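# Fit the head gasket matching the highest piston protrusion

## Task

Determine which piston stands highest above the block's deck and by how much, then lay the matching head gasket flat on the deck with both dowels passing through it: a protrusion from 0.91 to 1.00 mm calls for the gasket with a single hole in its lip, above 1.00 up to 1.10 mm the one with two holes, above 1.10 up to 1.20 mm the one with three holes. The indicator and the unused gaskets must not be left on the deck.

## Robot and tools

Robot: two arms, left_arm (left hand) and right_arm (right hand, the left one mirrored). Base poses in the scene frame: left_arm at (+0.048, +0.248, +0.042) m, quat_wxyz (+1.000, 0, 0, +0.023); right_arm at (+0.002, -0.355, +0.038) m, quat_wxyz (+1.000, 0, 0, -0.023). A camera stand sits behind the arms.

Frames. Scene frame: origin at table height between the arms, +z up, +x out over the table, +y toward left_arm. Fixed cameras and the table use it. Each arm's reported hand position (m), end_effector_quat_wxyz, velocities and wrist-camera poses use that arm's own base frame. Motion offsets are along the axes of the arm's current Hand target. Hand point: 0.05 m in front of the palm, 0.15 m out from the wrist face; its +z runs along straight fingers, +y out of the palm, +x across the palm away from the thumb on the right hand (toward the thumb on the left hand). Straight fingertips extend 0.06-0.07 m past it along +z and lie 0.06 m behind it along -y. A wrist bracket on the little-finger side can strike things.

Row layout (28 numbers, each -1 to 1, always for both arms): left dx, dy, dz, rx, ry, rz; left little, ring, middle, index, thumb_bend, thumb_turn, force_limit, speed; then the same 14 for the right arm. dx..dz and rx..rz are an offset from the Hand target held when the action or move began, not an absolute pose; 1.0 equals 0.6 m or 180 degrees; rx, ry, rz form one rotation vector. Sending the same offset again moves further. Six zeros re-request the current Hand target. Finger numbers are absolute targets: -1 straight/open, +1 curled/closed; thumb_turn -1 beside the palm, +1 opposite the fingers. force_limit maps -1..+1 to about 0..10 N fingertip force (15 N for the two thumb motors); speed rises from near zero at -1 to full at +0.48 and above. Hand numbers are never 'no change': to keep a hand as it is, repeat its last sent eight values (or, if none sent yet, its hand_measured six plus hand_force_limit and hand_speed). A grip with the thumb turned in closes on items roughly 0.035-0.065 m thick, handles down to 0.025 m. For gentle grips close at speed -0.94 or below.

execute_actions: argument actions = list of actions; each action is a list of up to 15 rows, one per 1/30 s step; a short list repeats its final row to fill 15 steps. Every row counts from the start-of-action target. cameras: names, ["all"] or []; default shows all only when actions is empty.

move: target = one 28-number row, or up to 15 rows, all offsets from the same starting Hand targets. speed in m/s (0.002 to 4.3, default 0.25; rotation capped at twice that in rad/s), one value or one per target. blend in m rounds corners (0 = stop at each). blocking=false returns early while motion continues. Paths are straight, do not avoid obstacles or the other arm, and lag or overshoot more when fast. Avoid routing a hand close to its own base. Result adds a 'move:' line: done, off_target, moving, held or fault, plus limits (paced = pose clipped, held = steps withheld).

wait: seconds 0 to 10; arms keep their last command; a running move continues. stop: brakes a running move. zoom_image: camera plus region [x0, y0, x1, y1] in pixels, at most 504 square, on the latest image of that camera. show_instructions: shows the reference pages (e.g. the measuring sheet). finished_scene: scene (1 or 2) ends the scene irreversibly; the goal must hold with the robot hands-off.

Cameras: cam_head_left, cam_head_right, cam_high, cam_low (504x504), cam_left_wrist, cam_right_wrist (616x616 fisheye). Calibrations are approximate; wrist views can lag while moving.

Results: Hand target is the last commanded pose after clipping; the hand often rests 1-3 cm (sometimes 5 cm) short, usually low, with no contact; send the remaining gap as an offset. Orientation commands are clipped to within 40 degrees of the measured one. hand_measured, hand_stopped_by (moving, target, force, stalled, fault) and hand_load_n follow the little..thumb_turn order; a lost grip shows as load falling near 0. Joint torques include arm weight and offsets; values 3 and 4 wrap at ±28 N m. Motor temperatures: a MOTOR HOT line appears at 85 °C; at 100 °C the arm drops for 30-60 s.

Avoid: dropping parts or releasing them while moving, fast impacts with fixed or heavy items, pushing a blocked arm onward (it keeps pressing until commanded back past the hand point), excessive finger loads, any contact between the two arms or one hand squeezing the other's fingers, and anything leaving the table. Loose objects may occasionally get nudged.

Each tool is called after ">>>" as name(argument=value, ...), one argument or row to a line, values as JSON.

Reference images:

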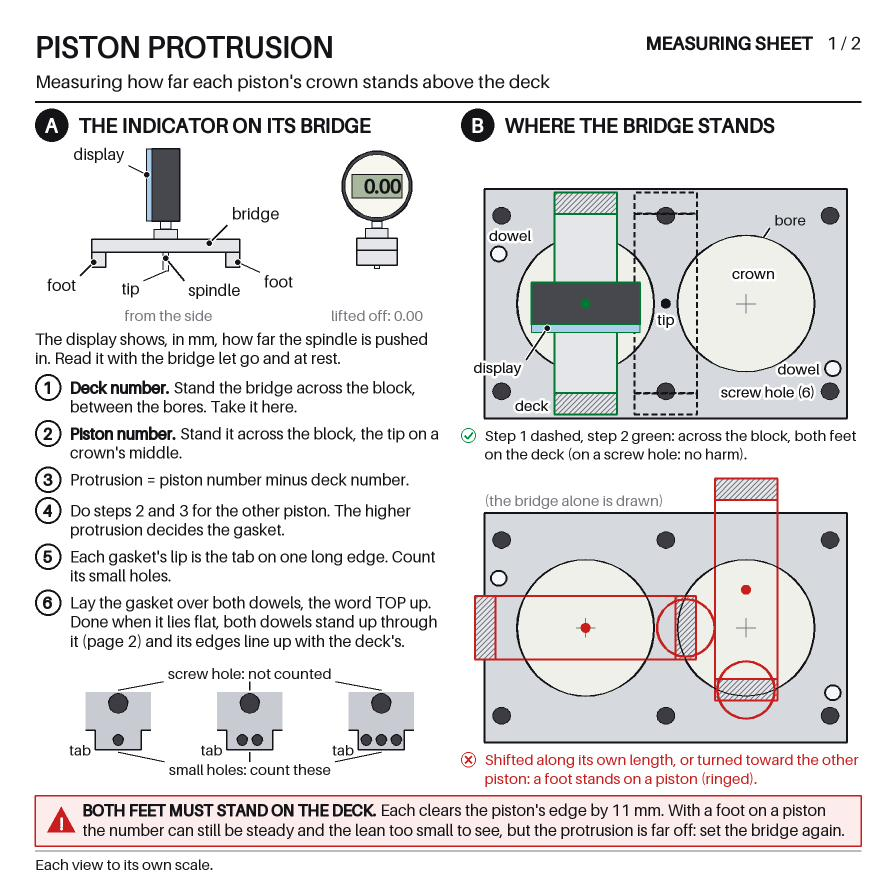

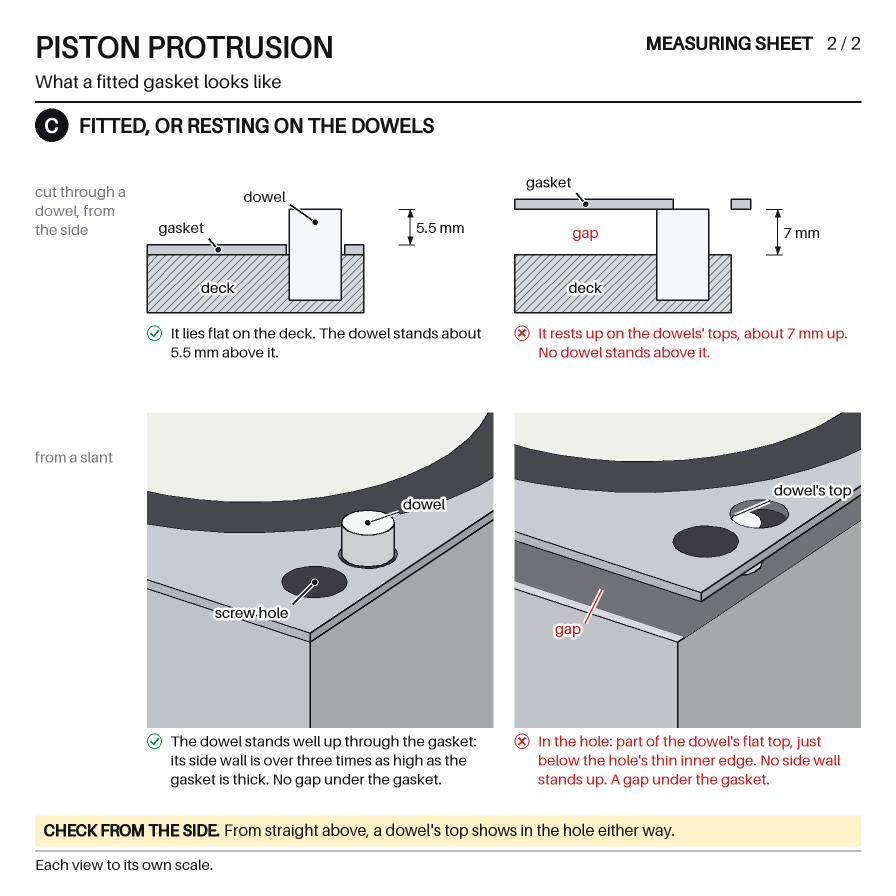

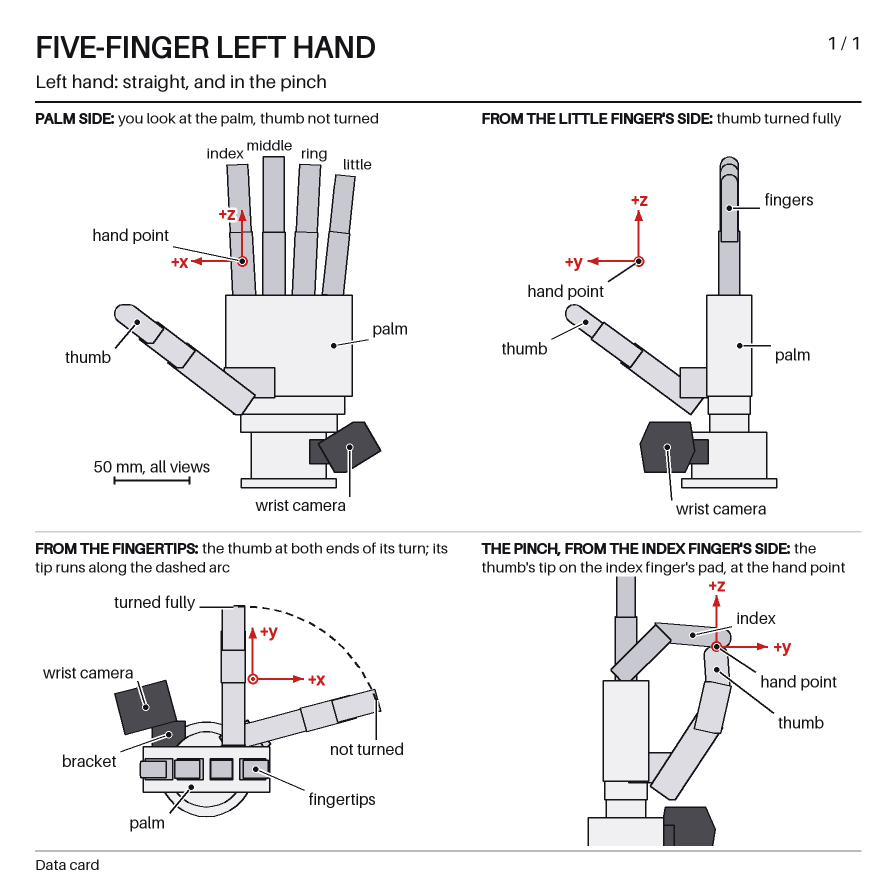

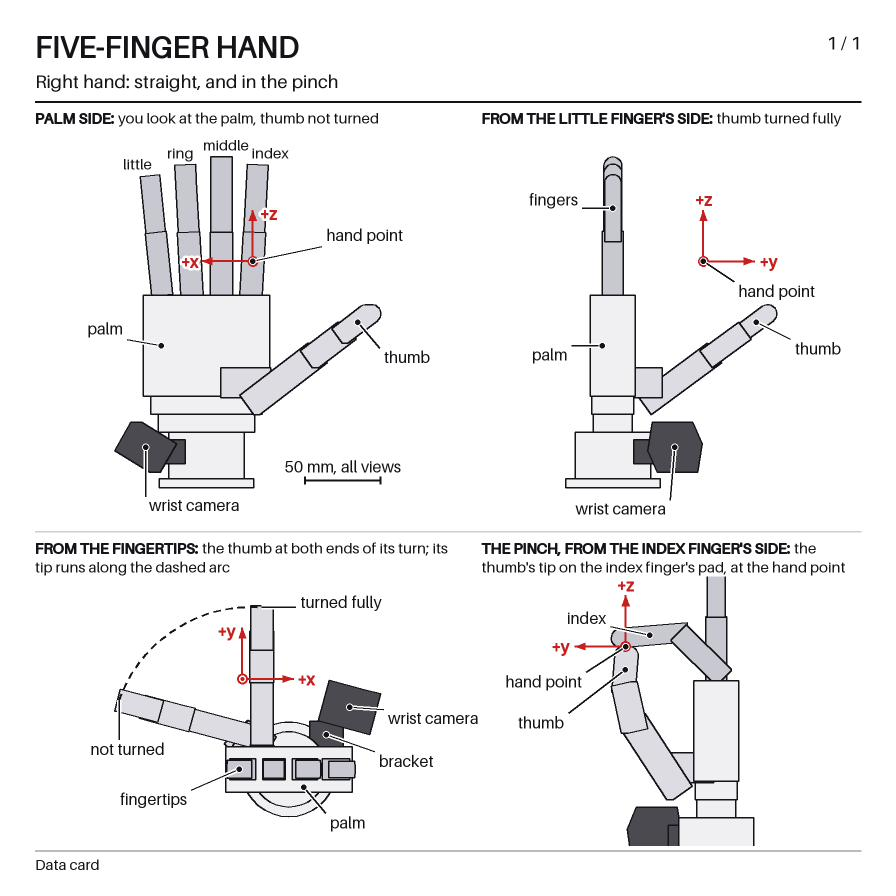

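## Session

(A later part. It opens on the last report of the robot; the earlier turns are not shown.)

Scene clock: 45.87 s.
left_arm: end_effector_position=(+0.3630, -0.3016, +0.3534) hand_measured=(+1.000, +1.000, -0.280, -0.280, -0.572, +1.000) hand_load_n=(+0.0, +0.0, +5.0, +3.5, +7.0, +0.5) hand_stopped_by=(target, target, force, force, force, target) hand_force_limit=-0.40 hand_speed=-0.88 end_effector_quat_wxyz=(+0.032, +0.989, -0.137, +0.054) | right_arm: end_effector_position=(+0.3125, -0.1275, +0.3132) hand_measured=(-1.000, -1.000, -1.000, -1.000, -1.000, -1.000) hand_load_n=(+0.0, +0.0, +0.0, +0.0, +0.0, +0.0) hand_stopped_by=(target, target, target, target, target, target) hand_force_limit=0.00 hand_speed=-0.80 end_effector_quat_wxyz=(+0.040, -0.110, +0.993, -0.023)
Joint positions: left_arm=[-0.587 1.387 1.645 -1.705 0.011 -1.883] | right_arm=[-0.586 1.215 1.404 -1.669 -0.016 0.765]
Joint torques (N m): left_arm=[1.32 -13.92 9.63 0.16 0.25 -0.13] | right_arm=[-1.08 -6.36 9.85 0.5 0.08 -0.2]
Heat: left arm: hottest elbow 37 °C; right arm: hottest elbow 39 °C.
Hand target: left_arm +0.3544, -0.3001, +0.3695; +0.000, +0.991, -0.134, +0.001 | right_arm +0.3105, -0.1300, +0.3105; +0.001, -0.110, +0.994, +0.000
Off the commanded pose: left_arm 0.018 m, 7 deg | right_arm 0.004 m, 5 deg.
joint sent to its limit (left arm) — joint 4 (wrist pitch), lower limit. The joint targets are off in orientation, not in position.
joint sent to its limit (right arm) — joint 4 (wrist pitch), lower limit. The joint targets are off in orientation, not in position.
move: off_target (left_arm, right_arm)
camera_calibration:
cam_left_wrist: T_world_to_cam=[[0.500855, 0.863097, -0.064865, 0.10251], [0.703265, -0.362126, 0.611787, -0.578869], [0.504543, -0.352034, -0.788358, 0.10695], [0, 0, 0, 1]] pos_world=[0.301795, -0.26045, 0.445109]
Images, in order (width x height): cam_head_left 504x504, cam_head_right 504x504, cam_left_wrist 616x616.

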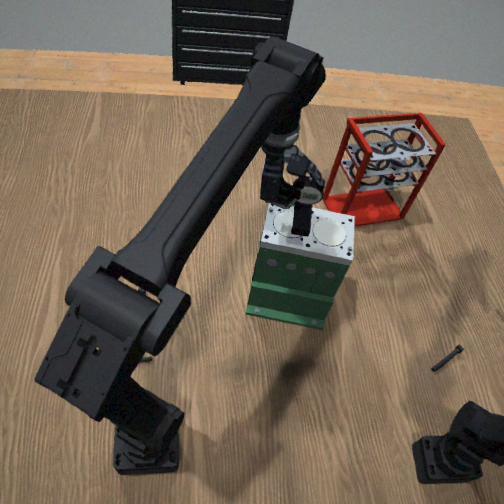

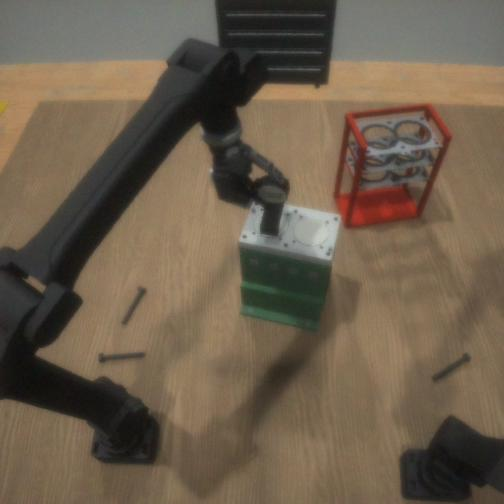

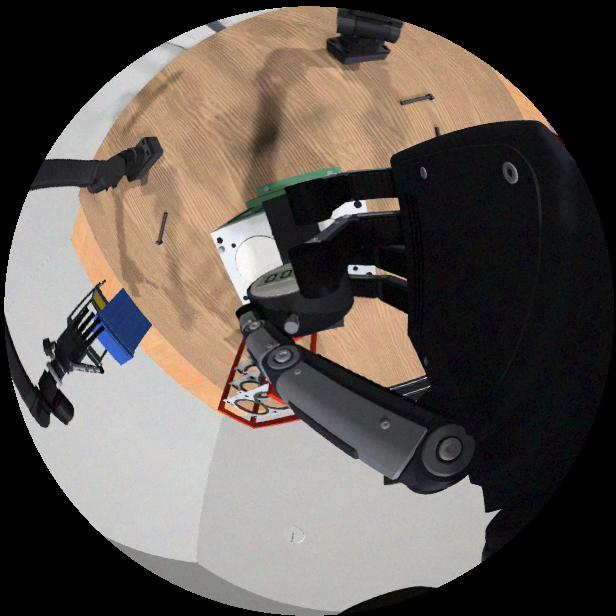

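>>> move(
  target=[0.0695,0.0413,0.1,0,0,0,1,1,0.1,0.1,-0.568,1,-0.4,-0.88,0,0,0,0,0,0,-1,-1,-1,-1,-1,-1,0,-0.8],
  speed=0.12,
  cameras=["cam_left_wrist","cam_head_left"],
)

>>> zoom_image(
  camera="cam_left_wrist",
  region=[180, 160, 400, 380],
)

>>> zoom_image(
  camera="cam_head_left",
  region=[240, 170, 370, 300],
)

Scene clock: 48.90 s.
left_arm: end_effector_position=(+0.3825, -0.3233, +0.2828) hand_measured=(+1.000, +1.000, -0.280, -0.280, -0.572, +1.000) hand_load_n=(+0.0, +0.0, +4.5, +3.5, +7.5, +0.5) hand_stopped_by=(target, target, force, force, force, target) hand_force_limit=-0.40 hand_speed=-0.88 end_effector_quat_wxyz=(-0.006, +0.991, -0.134, -0.013) | right_arm: end_effector_position=(+0.3125, -0.1275, +0.3132) hand_measured=(-1.000, -1.000, -1.000, -1.000, -1.000, -1.000) hand_load_n=(+0.0, +0.0, +0.0, +0.0, +0.0, +0.0) hand_stopped_by=(target, target, target, target, target, target) hand_force_limit=0.00 hand_speed=-0.80 end_effector_quat_wxyz=(+0.040, -0.110, +0.993, -0.023)
Joint positions: left_arm=[-0.607 1.538 1.645 -1.706 0.001 -1.91] | right_arm=[-0.586 1.215 1.404 -1.669 -0.016 0.765]
Joint torques (N m): left_arm=[1.08 -14.21 14.05 -0.24 0.14 -0.12] | right_arm=[-1.08 -6.53 9.76 0.49 0.1 -0.19]
Heat: left arm: hottest elbow 38 °C; right arm: hottest elbow 39 °C.
Hand target: left_arm +0.3882, -0.3350, +0.3095; +0.000, +0.991, -0.133, +0.001 | right_arm +0.3105, -0.1300, +0.3105; +0.001, -0.110, +0.994, +0.000
Off the commanded pose: left_arm 0.030 m, 2 deg | right_arm 0.004 m, 5 deg.
joint sent to its limit (left arm) — joint 4 (wrist pitch), lower limit. The joint targets still meet the commanded pose.
joint sent to its limit (right arm) — joint 4 (wrist pitch), lower limit. The joint targets are off in orientation, not in position.
move: off_target (left_arm, right_arm)
camera_calibration:
cam_left_wrist: T_world_to_cam=[[0.488375, 0.871493, -0.0446153, 0.10868], [0.772915, -0.408268, 0.485716, -0.563252], [0.405083, -0.271695, -0.872978, 0.121783], [0, 0, 0, 1]] pos_world=[0.332937, -0.291584, 0.384743]
Images, in order (width x height): cam_head_left 504x504, cam_left_wrist 616x616.

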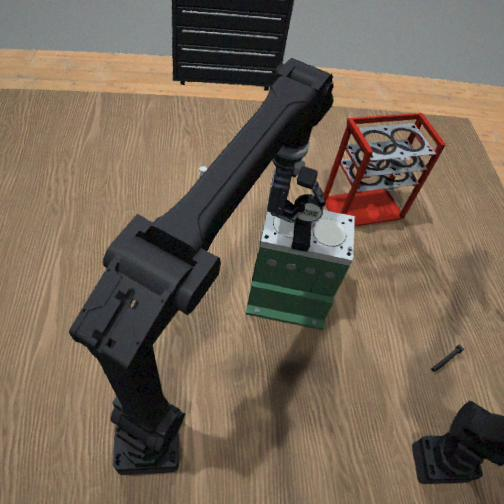

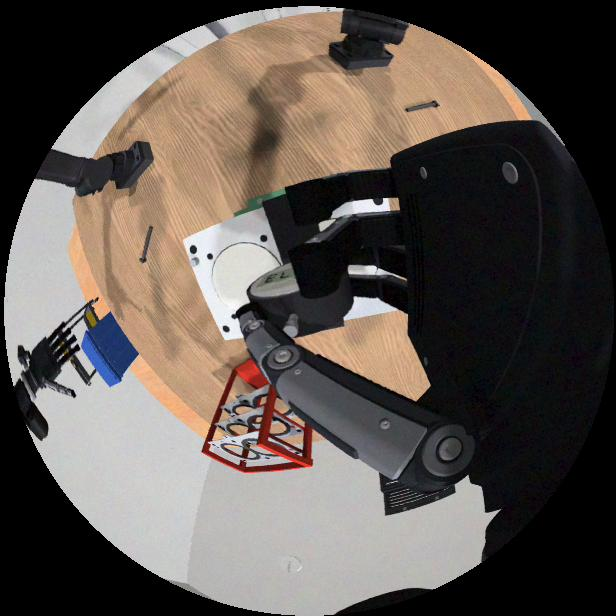

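Scaled by 2.291 from the camera's 616x616 image, which has a finer 880x880 frame.

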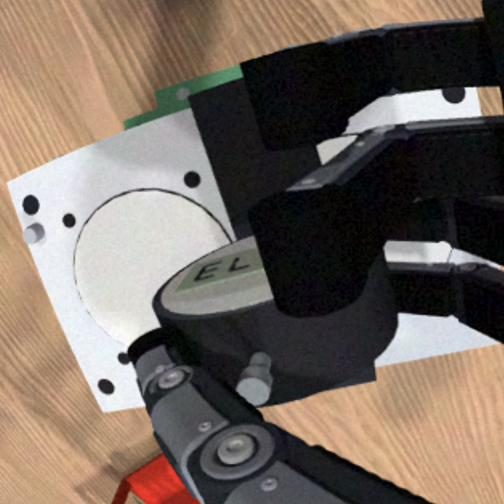

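Scaled by 3.877 from the camera's 504x504 image, which has a finer 720x720 frame.

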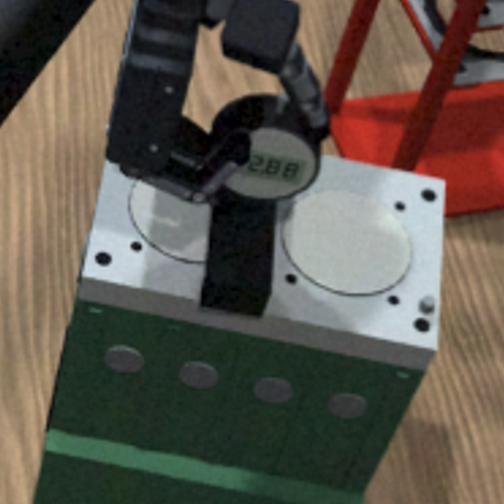

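>>> move(
  target=[0.003,0.024,-0.0333,0,0,0,1,1,0.1,0.1,-0.568,1,-0.4,-0.88,0,0,0,0,0,0,-1,-1,-1,-1,-1,-1,0,-0.8],
  speed=0.1,
  cameras=["cam_left_wrist","cam_head_left"],
)

>>> zoom_image(
  camera="cam_left_wrist",
  region=[180, 160, 400, 380],
)

>>> zoom_image(
  camera="cam_head_left",
  region=[260, 180, 340, 260],
)

Scene clock: 58.90 s.
left_arm: end_effector_position=(+0.3776, -0.3353, +0.2885) hand_measured=(+1.000, +1.000, -0.280, -0.280, -0.572, +1.000) hand_load_n=(+0.0, +0.0, +5.0, +3.5, +7.5, +1.0) hand_stopped_by=(target, target, force, force, force, target) hand_force_limit=-0.40 hand_speed=-0.88 end_effector_quat_wxyz=(-0.002, +0.991, -0.134, -0.007) | right_arm: end_effector_position=(+0.3125, -0.1275, +0.3132) hand_measured=(-1.000, -1.000, -1.000, -1.000, -1.000, -1.000) hand_load_n=(+0.0, +0.0, +0.0, -0.5, -0.5, +0.0) hand_stopped_by=(target, target, target, target, target, target) hand_force_limit=0.00 hand_speed=-0.80 end_effector_quat_wxyz=(+0.040, -0.110, +0.993, -0.023)
Joint positions: left_arm=[-0.635 1.538 1.659 -1.706 0.003 -1.937] | right_arm=[-0.586 1.215 1.404 -1.669 -0.016 0.765]
Joint torques (N m): left_arm=[1.03 -14.8 15.69 -0.08 0.25 -0.13] | right_arm=[-1.14 -6.48 9.76 0.57 0.11 -0.19]
Heat: left arm: hottest elbow 39 °C; right arm: hottest elbow 40 °C.
Hand target: left_arm +0.3861, -0.3493, +0.3295; +0.000, +0.991, -0.133, +0.001 | right_arm +0.3105, -0.1300, +0.3105; +0.001, -0.110, +0.994, +0.000
Off the commanded pose: left_arm 0.044 m, 1 deg | right_arm 0.004 m, 5 deg.
joint sent to its limit (left arm) — joint 4 (wrist pitch), lower limit. The joint targets are off in orientation, not in position.
joint sent to its limit (right arm) — joint 4 (wrist pitch), lower limit. The joint targets are off in orientation, not in position.
move: off_target (left_arm, right_arm)
camera_calibration:
cam_left_wrist: T_world_to_cam=[[0.489144, 0.870936, -0.047001, 0.121875], [0.767715, -0.404345, 0.49711, -0.567109], [0.413946, -0.279242, -0.866414, 0.117722], [0, 0, 0, 1]] pos_world=[0.327033, -0.30258, 0.389639]
Images, in order (width x height): cam_head_left 504x504, cam_left_wrist 616x616.

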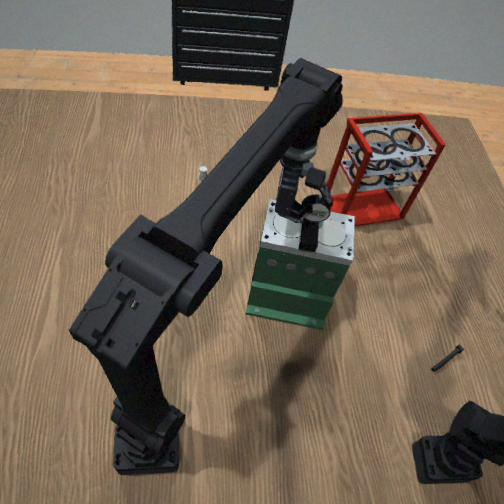

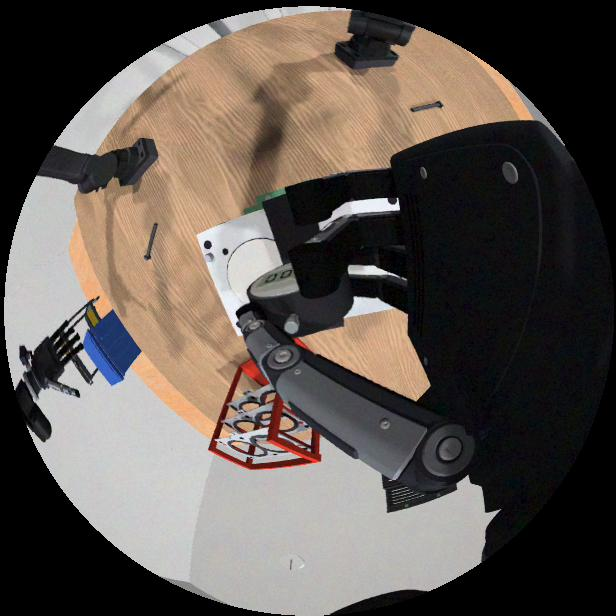

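Scaled by 2.291 from the camera's 616x616 image, which has a finer 880x880 frame.

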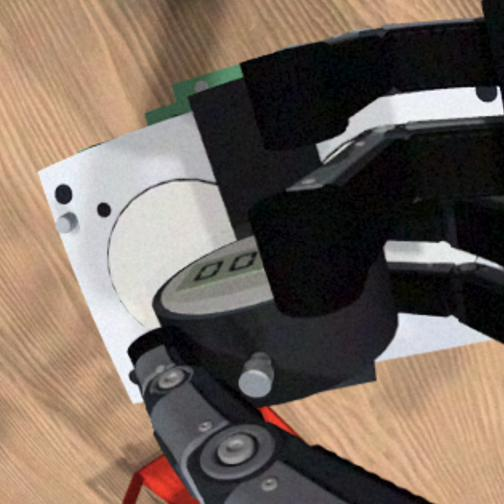

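Scaled by 6.300 from the camera's 504x504 image, which has a finer 720x720 frame.

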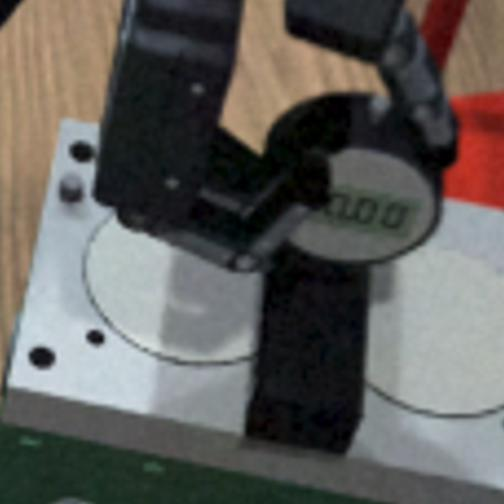

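>>> move(
  target=[0.0043,0.0035,0.095,0,0,0,1,1,0.1,0.1,-0.568,1,-0.4,-0.88,0,0,0,0,0,0,-1,-1,-1,-1,-1,-1,0,-0.8],
  speed=0.08,
  cameras=["cam_left_wrist","cam_head_left"],
)

>>> zoom_image(
  camera="cam_head_left",
  region=[260, 180, 340, 260],
)

Scene clock: 60.90 s.
left_arm: end_effector_position=(+0.3871, -0.3438, +0.2822) hand_measured=(+1.000, +1.000, -0.280, -0.280, -0.572, +1.000) hand_load_n=(+0.0, +0.0, +4.0, +3.5, +8.0, +2.5) hand_stopped_by=(target, target, force, force, force, target) hand_force_limit=-0.40 hand_speed=-0.88 end_effector_quat_wxyz=(+0.001, +0.991, -0.134, +0.003) | right_arm: end_effector_position=(+0.3125, -0.1275, +0.3132) hand_measured=(-1.000, -1.000, -1.000, -1.000, -1.000, -1.000) hand_load_n=(+0.0, +0.0, +0.5, -0.5, +0.0, +0.0) hand_stopped_by=(target, target, target, target, target, target) hand_force_limit=0.00 hand_speed=-0.80 end_effector_quat_wxyz=(+0.040, -0.110, +0.993, -0.023)
Joint positions: left_arm=[-0.639 1.554 1.659 -1.668 -0.001 -1.941] | right_arm=[-0.586 1.215 1.404 -1.669 -0.016 0.765]
Joint torques (N m): left_arm=[1.2 -12.45 9.01 0.85 0.06 -0.13] | right_arm=[-0.97 -6.42 9.83 0.53 0.09 -0.21]
Heat: left arm: hottest elbow 40 °C; right arm: hottest elbow 40 °C.
Hand target: left_arm +0.3880, -0.3522, +0.2725; +0.000, +0.991, -0.134, +0.001 | right_arm +0.3105, -0.1300, +0.3105; +0.001, -0.110, +0.994, +0.000
Off the commanded pose: left_arm 0.013 m, 0 deg | right_arm 0.004 m, 5 deg.
joint sent to its limit (right arm) — joint 4 (wrist pitch), lower limit. The joint targets are off in orientation, not in position.
move: off_target (left_arm, right_arm)
camera_calibration:
cam_left_wrist: T_world_to_cam=[[0.489733, 0.870641, -0.0463231, 0.123922], [0.758154, -0.399019, 0.515739, -0.57442], [0.430539, -0.287694, -0.855493, 0.0935717], [0, 0, 0, 1]] pos_world=[0.334524, -0.310176, 0.382041]
Images, in order (width x height): cam_head_left 504x504, cam_left_wrist 616x616.

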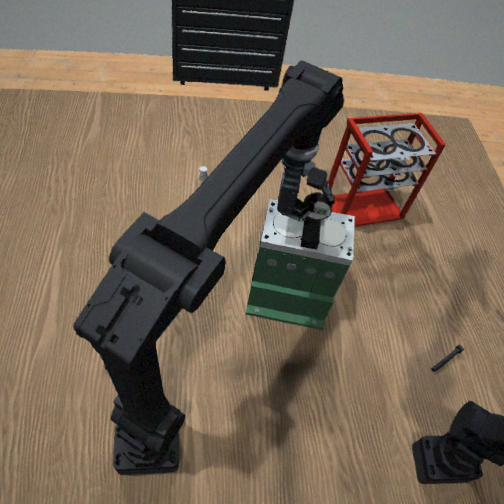

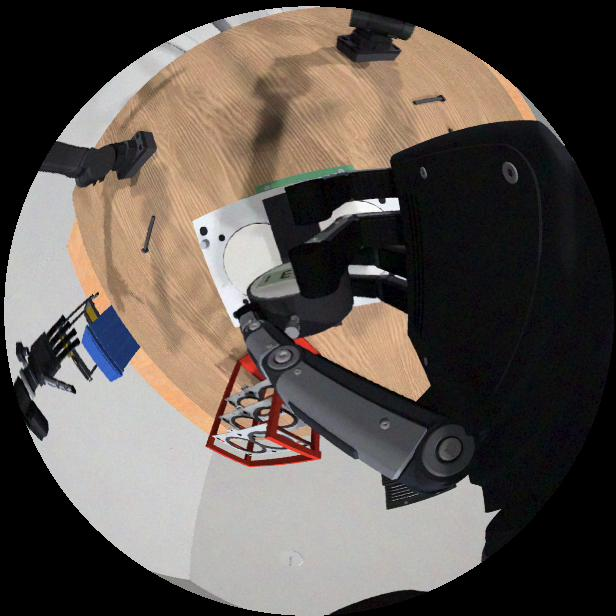

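Scaled by 6.300 from the camera's 504x504 image, which has a finer 720x720 frame.

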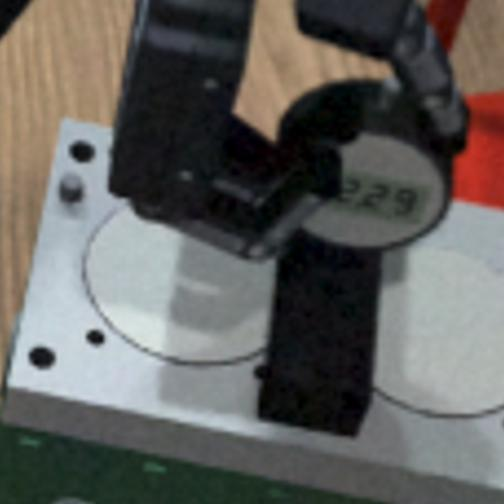

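>>> move(
  target=[-0.0292,-0.0285,-0.005,0,0,0,1,1,0.1,0.1,-0.568,1,-0.4,-0.88,0,0,0,0,0,0,-1,-1,-1,-1,-1,-1,0,-0.8],
  speed=0.08,
  cameras=["cam_left_wrist","cam_head_left"],
)

>>> zoom_image(
  camera="cam_head_left",
  region=[260, 180, 340, 260],
)

>>> zoom_image(
  camera="cam_left_wrist",
  region=[180, 160, 400, 380],
)

Scene clock: 62.30 s.
left_arm: end_effector_position=(+0.3797, -0.3388, +0.2809) hand_measured=(+1.000, +1.000, -0.280, -0.280, -0.572, +1.000) hand_load_n=(+0.0, +0.0, +3.0, +3.0, +8.5, +3.5) hand_stopped_by=(target, target, force, force, force, target) hand_force_limit=-0.40 hand_speed=-0.88 end_effector_quat_wxyz=(+0.004, +0.991, -0.134, +0.006) | right_arm: end_effector_position=(+0.3125, -0.1275, +0.3132) hand_measured=(-1.000, -1.000, -1.000, -1.000, -1.000, -1.000) hand_load_n=(-0.5, +0.0, +0.0, +0.0, +0.0, +0.0) hand_stopped_by=(target, target, target, target, target, target) hand_force_limit=0.00 hand_speed=-0.80 end_effector_quat_wxyz=(+0.040, -0.110, +0.993, -0.023)
Joint positions: left_arm=[-0.639 1.524 1.619 -1.651 0.001 -1.942] | right_arm=[-0.586 1.215 1.404 -1.669 -0.016 0.765]
Joint torques (N m): left_arm=[2.43 -14.56 7.42 0.17 -0.03 0.08] | right_arm=[-1.32 -6.36 9.76 0.53 0.08 -0.18]
Heat: left arm: hottest elbow 40 °C; right arm: hottest elbow 40 °C.
Hand target: left_arm +0.3757, -0.3310, +0.2755; +0.000, +0.991, -0.133, +0.001 | right_arm +0.3105, -0.1300, +0.3105; +0.001, -0.110, +0.994, +0.000
Off the commanded pose: left_arm 0.010 m, 1 deg | right_arm 0.004 m, 5 deg.
joint sent to its limit (right arm) — joint 4 (wrist pitch), lower limit. The joint targets are off in orientation, not in position.
move: off_target (right_arm)
camera_calibration:
cam_left_wrist: T_world_to_cam=[[0.489689, 0.870507, -0.0492103, 0.123814], [0.755556, -0.395504, 0.522218, -0.565767], [0.435132, -0.292906, -0.851391, 0.0924244], [0, 0, 0, 1]] pos_world=[0.326621, -0.304473, 0.380236]
Images, in order (width x height): cam_head_left 504x504, cam_left_wrist 616x616.

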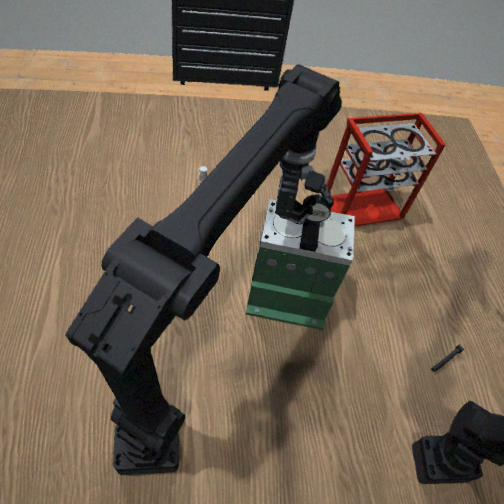

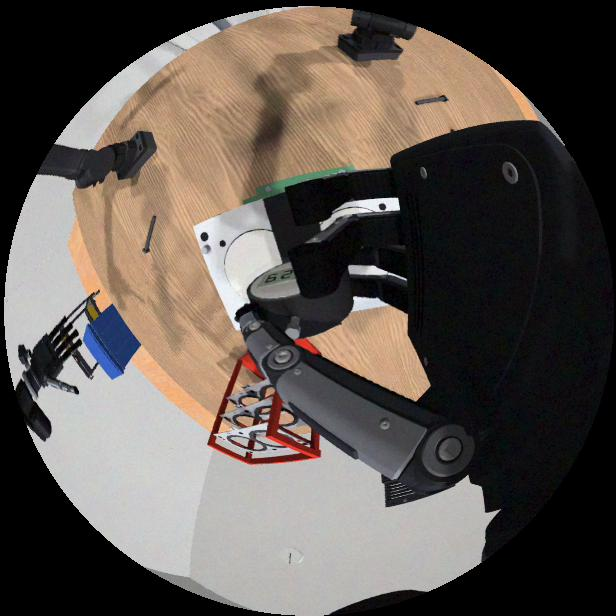

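Scaled by 6.300 from the camera's 504x504 image, which has a finer 720x720 frame.

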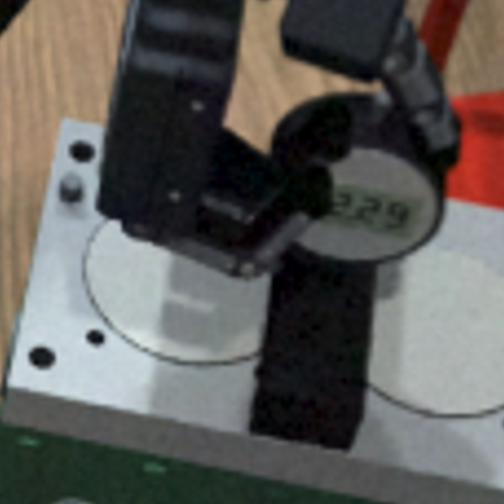

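Scaled by 2.291 from the camera's 616x616 image, which has a finer 880x880 frame.

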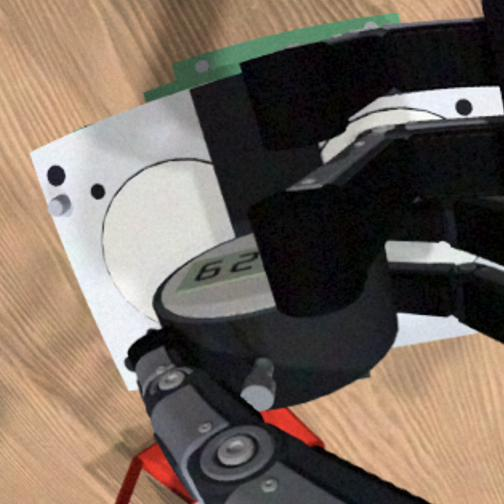

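>>> move(
  target=[0,0,0.005,0,0,0,1,1,0.1,0.1,-0.568,1,-0.4,-0.88,0,0,0,0,0,0,-1,-1,-1,-1,-1,-1,0,-0.8],
  speed=0.05,
  cameras=["cam_head_left"],
)

>>> zoom_image(
  camera="cam_head_left",
  region=[260, 180, 340, 260],
)

Scene clock: 63.60 s.
left_arm: end_effector_position=(+0.3794, -0.3387, +0.2809) hand_measured=(+1.000, +1.000, -0.280, -0.280, -0.572, +1.000) hand_load_n=(+0.0, +0.0, +3.0, +3.5, +8.5, +5.0) hand_stopped_by=(target, target, force, force, force, target) hand_force_limit=-0.40 hand_speed=-0.88 end_effector_quat_wxyz=(+0.006, +0.991, -0.134, +0.008) | right_arm: end_effector_position=(+0.3125, -0.1275, +0.3132) hand_measured=(-1.000, -1.000, -1.000, -1.000, -1.000, -1.000) hand_load_n=(+0.0, +0.0, +0.0, +0.0, +0.0, +0.0) hand_stopped_by=(target, target, target, target, target, target) hand_force_limit=0.00 hand_speed=-0.80 end_effector_quat_wxyz=(+0.040, -0.110, +0.993, -0.023)
Joint positions: left_arm=[-0.639 1.52 1.613 -1.644 0.001 -1.942] | right_arm=[-0.586 1.215 1.404 -1.669 -0.016 0.765]
Joint torques (N m): left_arm=[2.43 -14.33 7.25 0.17 -0.02 0.08] | right_arm=[-1.08 -6.59 9.78 0.55 0.1 -0.18]
Heat: left arm: hottest elbow 39 °C; right arm: hottest elbow 40 °C.
Hand target: left_arm +0.3756, -0.3310, +0.2725; +0.000, +0.991, -0.133, +0.001 | right_arm +0.3105, -0.1300, +0.3105; +0.001, -0.110, +0.994, +0.000
Off the commanded pose: left_arm 0.012 m, 1 deg | right_arm 0.004 m, 5 deg.
joint sent to its limit (right arm) — joint 4 (wrist pitch), lower limit. The joint targets are off in orientation, not in position.
move: off_target (left_arm, right_arm)
Images, in order (width x height): cam_head_left 504x504.

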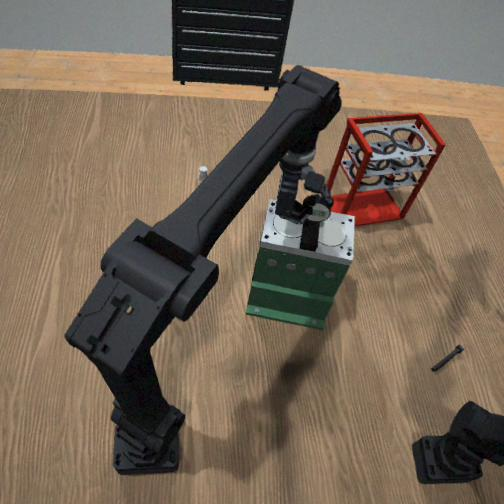

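Scaled by 6.300 from the camera's 504x504 image, which has a finer 720x720 frame.

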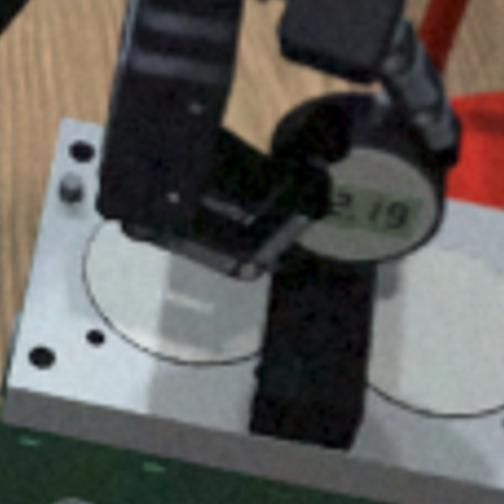

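>>> move(
  target=[0,0,-0.006,0,0,0,1,1,0.1,0.1,-1,1,-0.4,-0.6,0,0,0,0,0,0,-1,-1,-1,-1,-1,-1,0,-0.8],
  speed=0.05,
  cameras=["cam_head_left","cam_left_wrist"],
)

>>> zoom_image(
  camera="cam_head_left",
  region=[260, 180, 340, 260],
)

>>> zoom_image(
  camera="cam_left_wrist",
  region=[180, 160, 400, 380],
)

Scene clock: 64.87 s.
left_arm: end_effector_position=(+0.3779, -0.3373, +0.2769) hand_measured=(+1.000, +1.000, -0.280, -0.280, -1.000, +1.000) hand_load_n=(+0.0, +0.0, -1.0, +0.0, +0.0, +0.0) hand_stopped_by=(target, target, force, force, target, target) hand_force_limit=-0.40 hand_speed=-0.60 end_effector_quat_wxyz=(+0.003, +0.991, -0.134, +0.005) | right_arm: end_effector_position=(+0.3125, -0.1275, +0.3132) hand_measured=(-1.000, -1.000, -1.000, -1.000, -1.000, -1.000) hand_load_n=(+0.0, +0.0, +0.0, +0.0, +0.0, +0.0) hand_stopped_by=(target, target, target, target, target, target) hand_force_limit=0.00 hand_speed=-0.80 end_effector_quat_wxyz=(+0.040, -0.110, +0.993, -0.023)
Joint positions: left_arm=[-0.639 1.52 1.604 -1.644 0.001 -1.942] | right_arm=[-0.586 1.215 1.404 -1.669 -0.016 0.765]
Joint torques (N m): left_arm=[2.43 -14.04 8.77 -0.24 0 0.08] | right_arm=[-1.08 -6.24 9.77 0.46 0.09 -0.2]
Heat: left arm: hottest elbow 39 °C; right arm: hottest elbow 40 °C.
Hand target: left_arm +0.3757, -0.3311, +0.2761; +0.000, +0.991, -0.133, +0.001 | right_arm +0.3105, -0.1300, +0.3105; +0.001, -0.110, +0.994, +0.000
Off the commanded pose: left_arm 0.007 m, 1 deg | right_arm 0.004 m, 5 deg.
joint sent to its limit (right arm) — joint 4 (wrist pitch), lower limit. The joint targets are off in orientation, not in position.
move: off_target (right_arm)
camera_calibration:
cam_left_wrist: T_world_to_cam=[[0.489565, 0.870624, -0.0483706, 0.123126], [0.75685, -0.396731, 0.519405, -0.561835], [0.433017, -0.290892, -0.853158, 0.0922008], [0, 0, 0, 1]] pos_world=[0.325022, -0.303274, 0.376438]
Images, in order (width x height): cam_head_left 504x504, cam_left_wrist 616x616.

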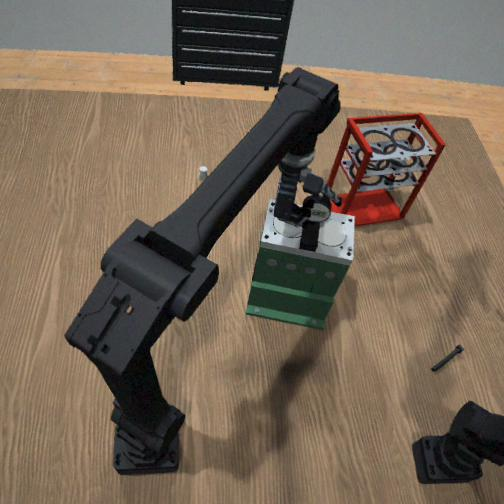

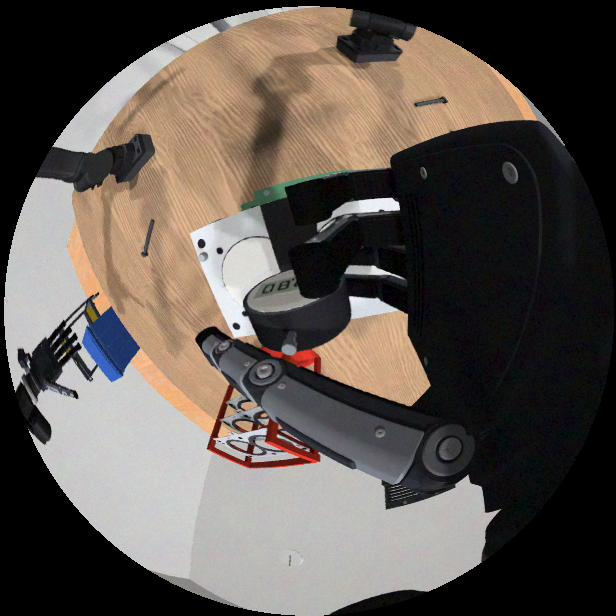

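Scaled by 6.300 from the camera's 504x504 image, which has a finer 720x720 frame.

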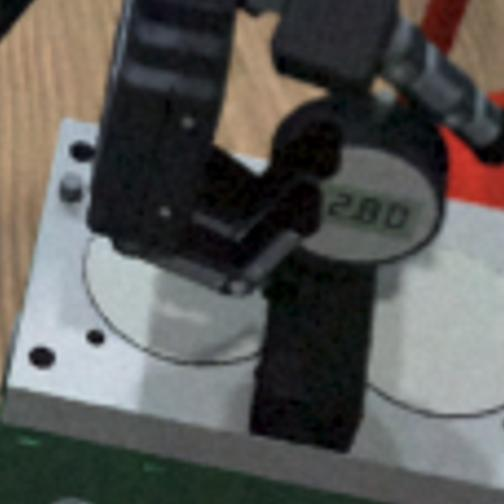

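Scaled by 2.291 from the camera's 616x616 image, which has a finer 880x880 frame.

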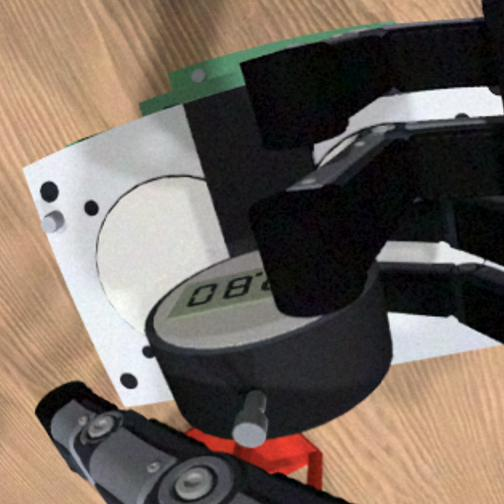

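>>> move(
  target=[0,0,0,0,0,0,1,1,-0.3,-0.3,-1,-1,-0.4,-0.3,0,0,0,0,0,0,-1,-1,-1,-1,-1,-1,0,-0.8],
  speed=0.05,
  cameras=[],
)

>>> move(
  target=[0,-0.09,0,0,0,0,1,1,-0.3,-0.3,-1,-1,-0.4,-0.3,0,0,0,0,0,0,-1,-1,-1,-1,-1,-1,0,-0.8],
  speed=0.15,
  cameras=["cam_head_left","cam_left_wrist","cam_head_right"],
)

>>> zoom_image(
  camera="cam_head_left",
  region=[260, 180, 340, 260],
)

>>> zoom_image(
  camera="cam_left_wrist",
  region=[130, 160, 350, 380],
)

Scene clock: 67.27 s.
left_arm: end_effector_position=(+0.3774, -0.3374, +0.2779) hand_measured=(+1.000, +1.000, -0.300, -0.300, -1.000, -1.000) hand_load_n=(+0.0, +0.5, -1.5, +0.0, +0.0, +0.0) hand_stopped_by=(target, target, target, target, target, target) hand_force_limit=-0.40 hand_speed=-0.30 end_effector_quat_wxyz=(+0.004, +0.991, -0.134, +0.005) | right_arm: end_effector_position=(+0.3125, -0.1275, +0.3132) hand_measured=(-1.000, -1.000, -1.000, -1.000, -1.000, -1.000) hand_load_n=(+0.0, +0.0, +0.5, +0.0, +0.0, +0.0) hand_stopped_by=(target, target, target, target, target, target) hand_force_limit=0.00 hand_speed=-0.80 end_effector_quat_wxyz=(+0.040, -0.110, +0.993, -0.023)
Joint positions: left_arm=[-0.639 1.518 1.604 -1.644 0.002 -1.941] | right_arm=[-0.586 1.215 1.404 -1.669 -0.016 0.765]
Joint torques (N m): left_arm=[2.43 -13.8 8.79 -0.24 -0.08 0.08] | right_arm=[-1.38 -6.36 9.74 0.47 0.08 -0.17]
Heat: left arm: hottest elbow 39 °C; right arm: hottest elbow 40 °C.
Hand target: left_arm +0.3757, -0.3310, +0.2762; +0.000, +0.991, -0.134, +0.001 | right_arm +0.3105, -0.1300, +0.3105; +0.001, -0.110, +0.994, +0.000
Off the commanded pose: left_arm 0.007 m, 1 deg | right_arm 0.004 m, 5 deg.
joint sent to its limit (right arm) — joint 4 (wrist pitch), lower limit. The joint targets are off in orientation, not in position.
move: off_target (right_arm)
No camera images: "cameras" was empty.

Scene clock: 68.53 s.
left_arm: end_effector_position=(+0.3945, -0.2857, +0.2720) hand_measured=(+1.000, +1.000, -0.300, -0.300, -1.000, -1.000) hand_load_n=(+0.0, +0.0, +0.0, +0.0, +0.0, +0.0) hand_stopped_by=(target, target, target, target, target, target) hand_force_limit=-0.40 hand_speed=-0.30 end_effector_quat_wxyz=(-0.001, +0.991, -0.131, -0.001) | right_arm: end_effector_position=(+0.3125, -0.1275, +0.3132) hand_measured=(-1.000, -1.000, -1.000, -1.000, -1.000, -1.000) hand_load_n=(+0.0, +0.0, +0.0, +0.0, +0.0, +0.0) hand_stopped_by=(target, target, target, target, target, target) hand_force_limit=0.00 hand_speed=-0.80 end_effector_quat_wxyz=(+0.040, -0.110, +0.993, -0.023)
Joint positions: left_arm=[-0.523 1.49 1.56 -1.644 -0.002 -1.831] | right_arm=[-0.586 1.215 1.404 -1.669 -0.016 0.765]
Joint torques (N m): left_arm=[2.49 -14.86 8.51 -0.08 0.09 0.12] | right_arm=[-1.08 -6.42 9.76 0.5 0.08 -0.18]
Heat: left arm: hottest elbow 39 °C; right arm: hottest elbow 40 °C.
Hand target: left_arm +0.3900, -0.2790, +0.2761; +0.000, +0.991, -0.133, +0.001 | right_arm +0.3105, -0.1300, +0.3105; +0.001, -0.110, +0.994, +0.000
Off the commanded pose: left_arm 0.009 m, 0 deg | right_arm 0.004 m, 5 deg.
joint sent to its limit (right arm) — joint 4 (wrist pitch), lower limit. The joint targets are off in orientation, not in position.
move: off_target (right_arm)
camera_calibration:
cam_left_wrist: T_world_to_cam=[[0.484413, 0.873706, -0.0445072, 0.071676], [0.764248, -0.39787, 0.507566, -0.55141], [0.425756, -0.279886, -0.860462, 0.103754], [0, 0, 0, 1]] pos_world=[0.342519, -0.252974, 0.372344]
Images, in order (width x height): cam_head_left 504x504, cam_head_right 504x504, cam_left_wrist 616x616.

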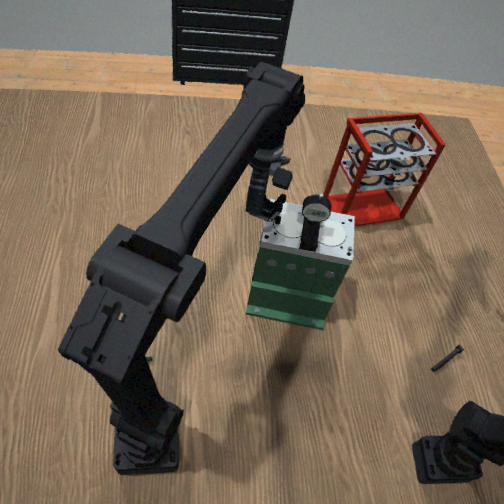

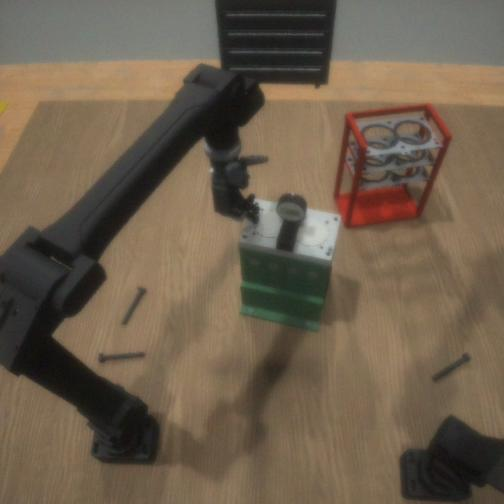

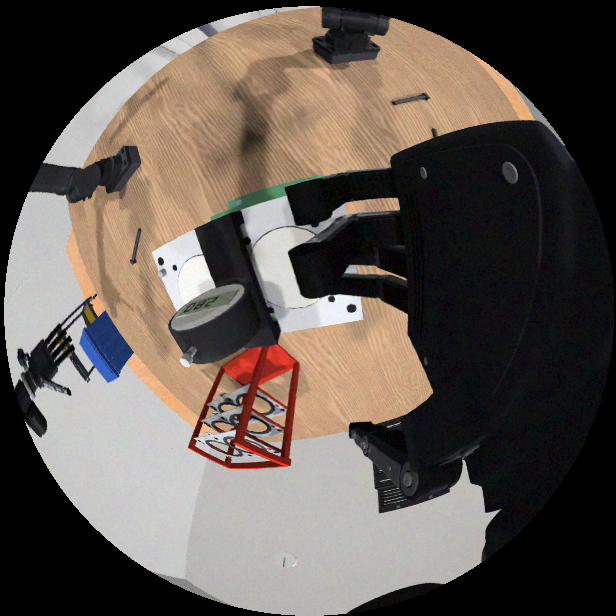

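Scaled by 6.300 from the camera's 504x504 image, which has a finer 720x720 frame.

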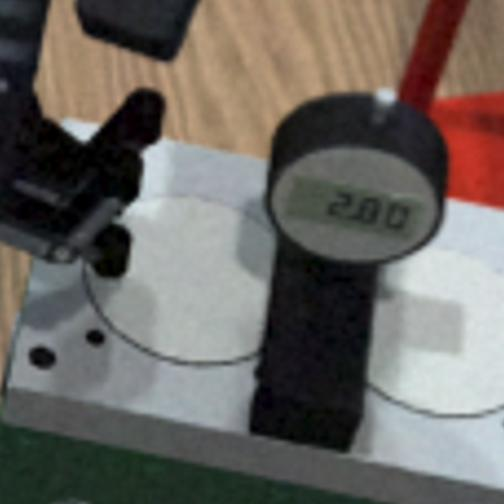

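Scaled by 2.291 from the camera's 616x616 image, which has a finer 880x880 frame.

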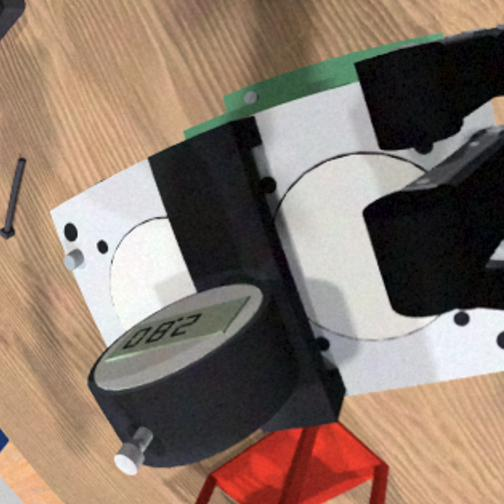

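>>> zoom_image(
  camera="cam_left_wrist",
  region=[165, 275, 255, 365],
)

>>> zoom_image(
  camera="cam_head_left",
  region=[300, 195, 335, 230],
)

Scaled by 5.600 from the camera's 616x616 image, which has a finer 880x880 frame.

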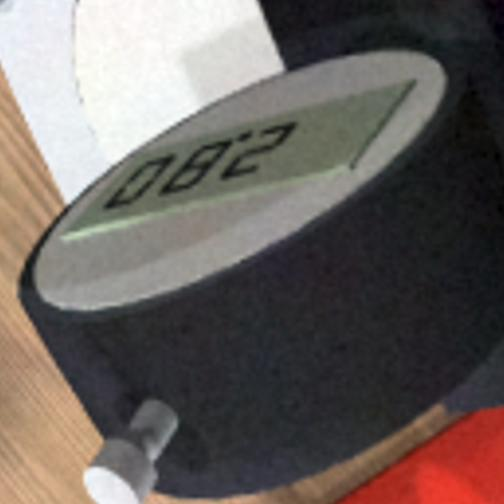

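Scaled by 14.400 from the camera's 504x504 image, which has a finer 720x720 frame.

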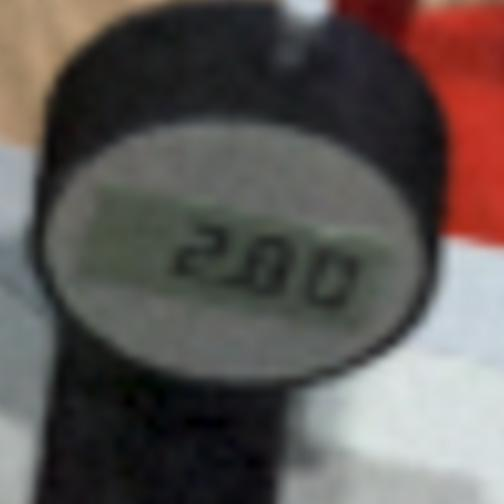

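>>> zoom_image(
  camera="cam_left_wrist",
  region=[190, 200, 300, 360],
)

>>> zoom_image(
  camera="cam_head_right",
  region=[235, 180, 345, 290],
)

Scaled by 3.150 from the camera's 616x616 image, which has a finer 880x880 frame.

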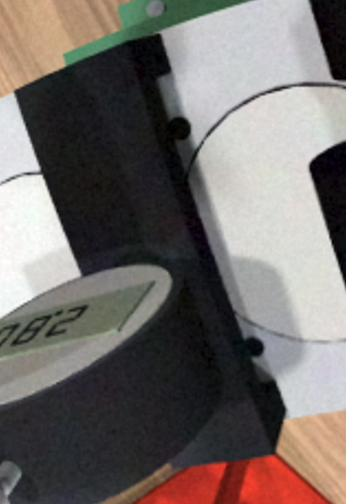

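Scaled by 4.582 from the camera's 504x504 image, which has a finer 720x720 frame.

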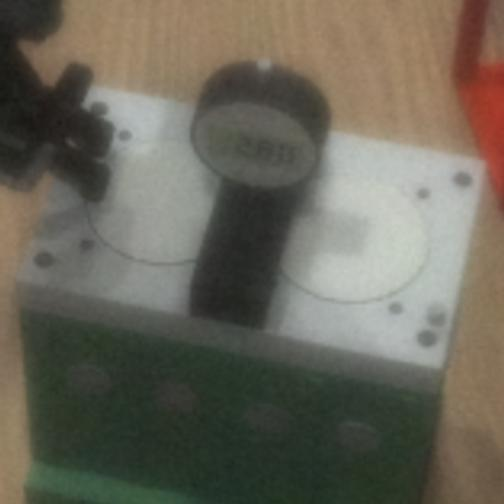

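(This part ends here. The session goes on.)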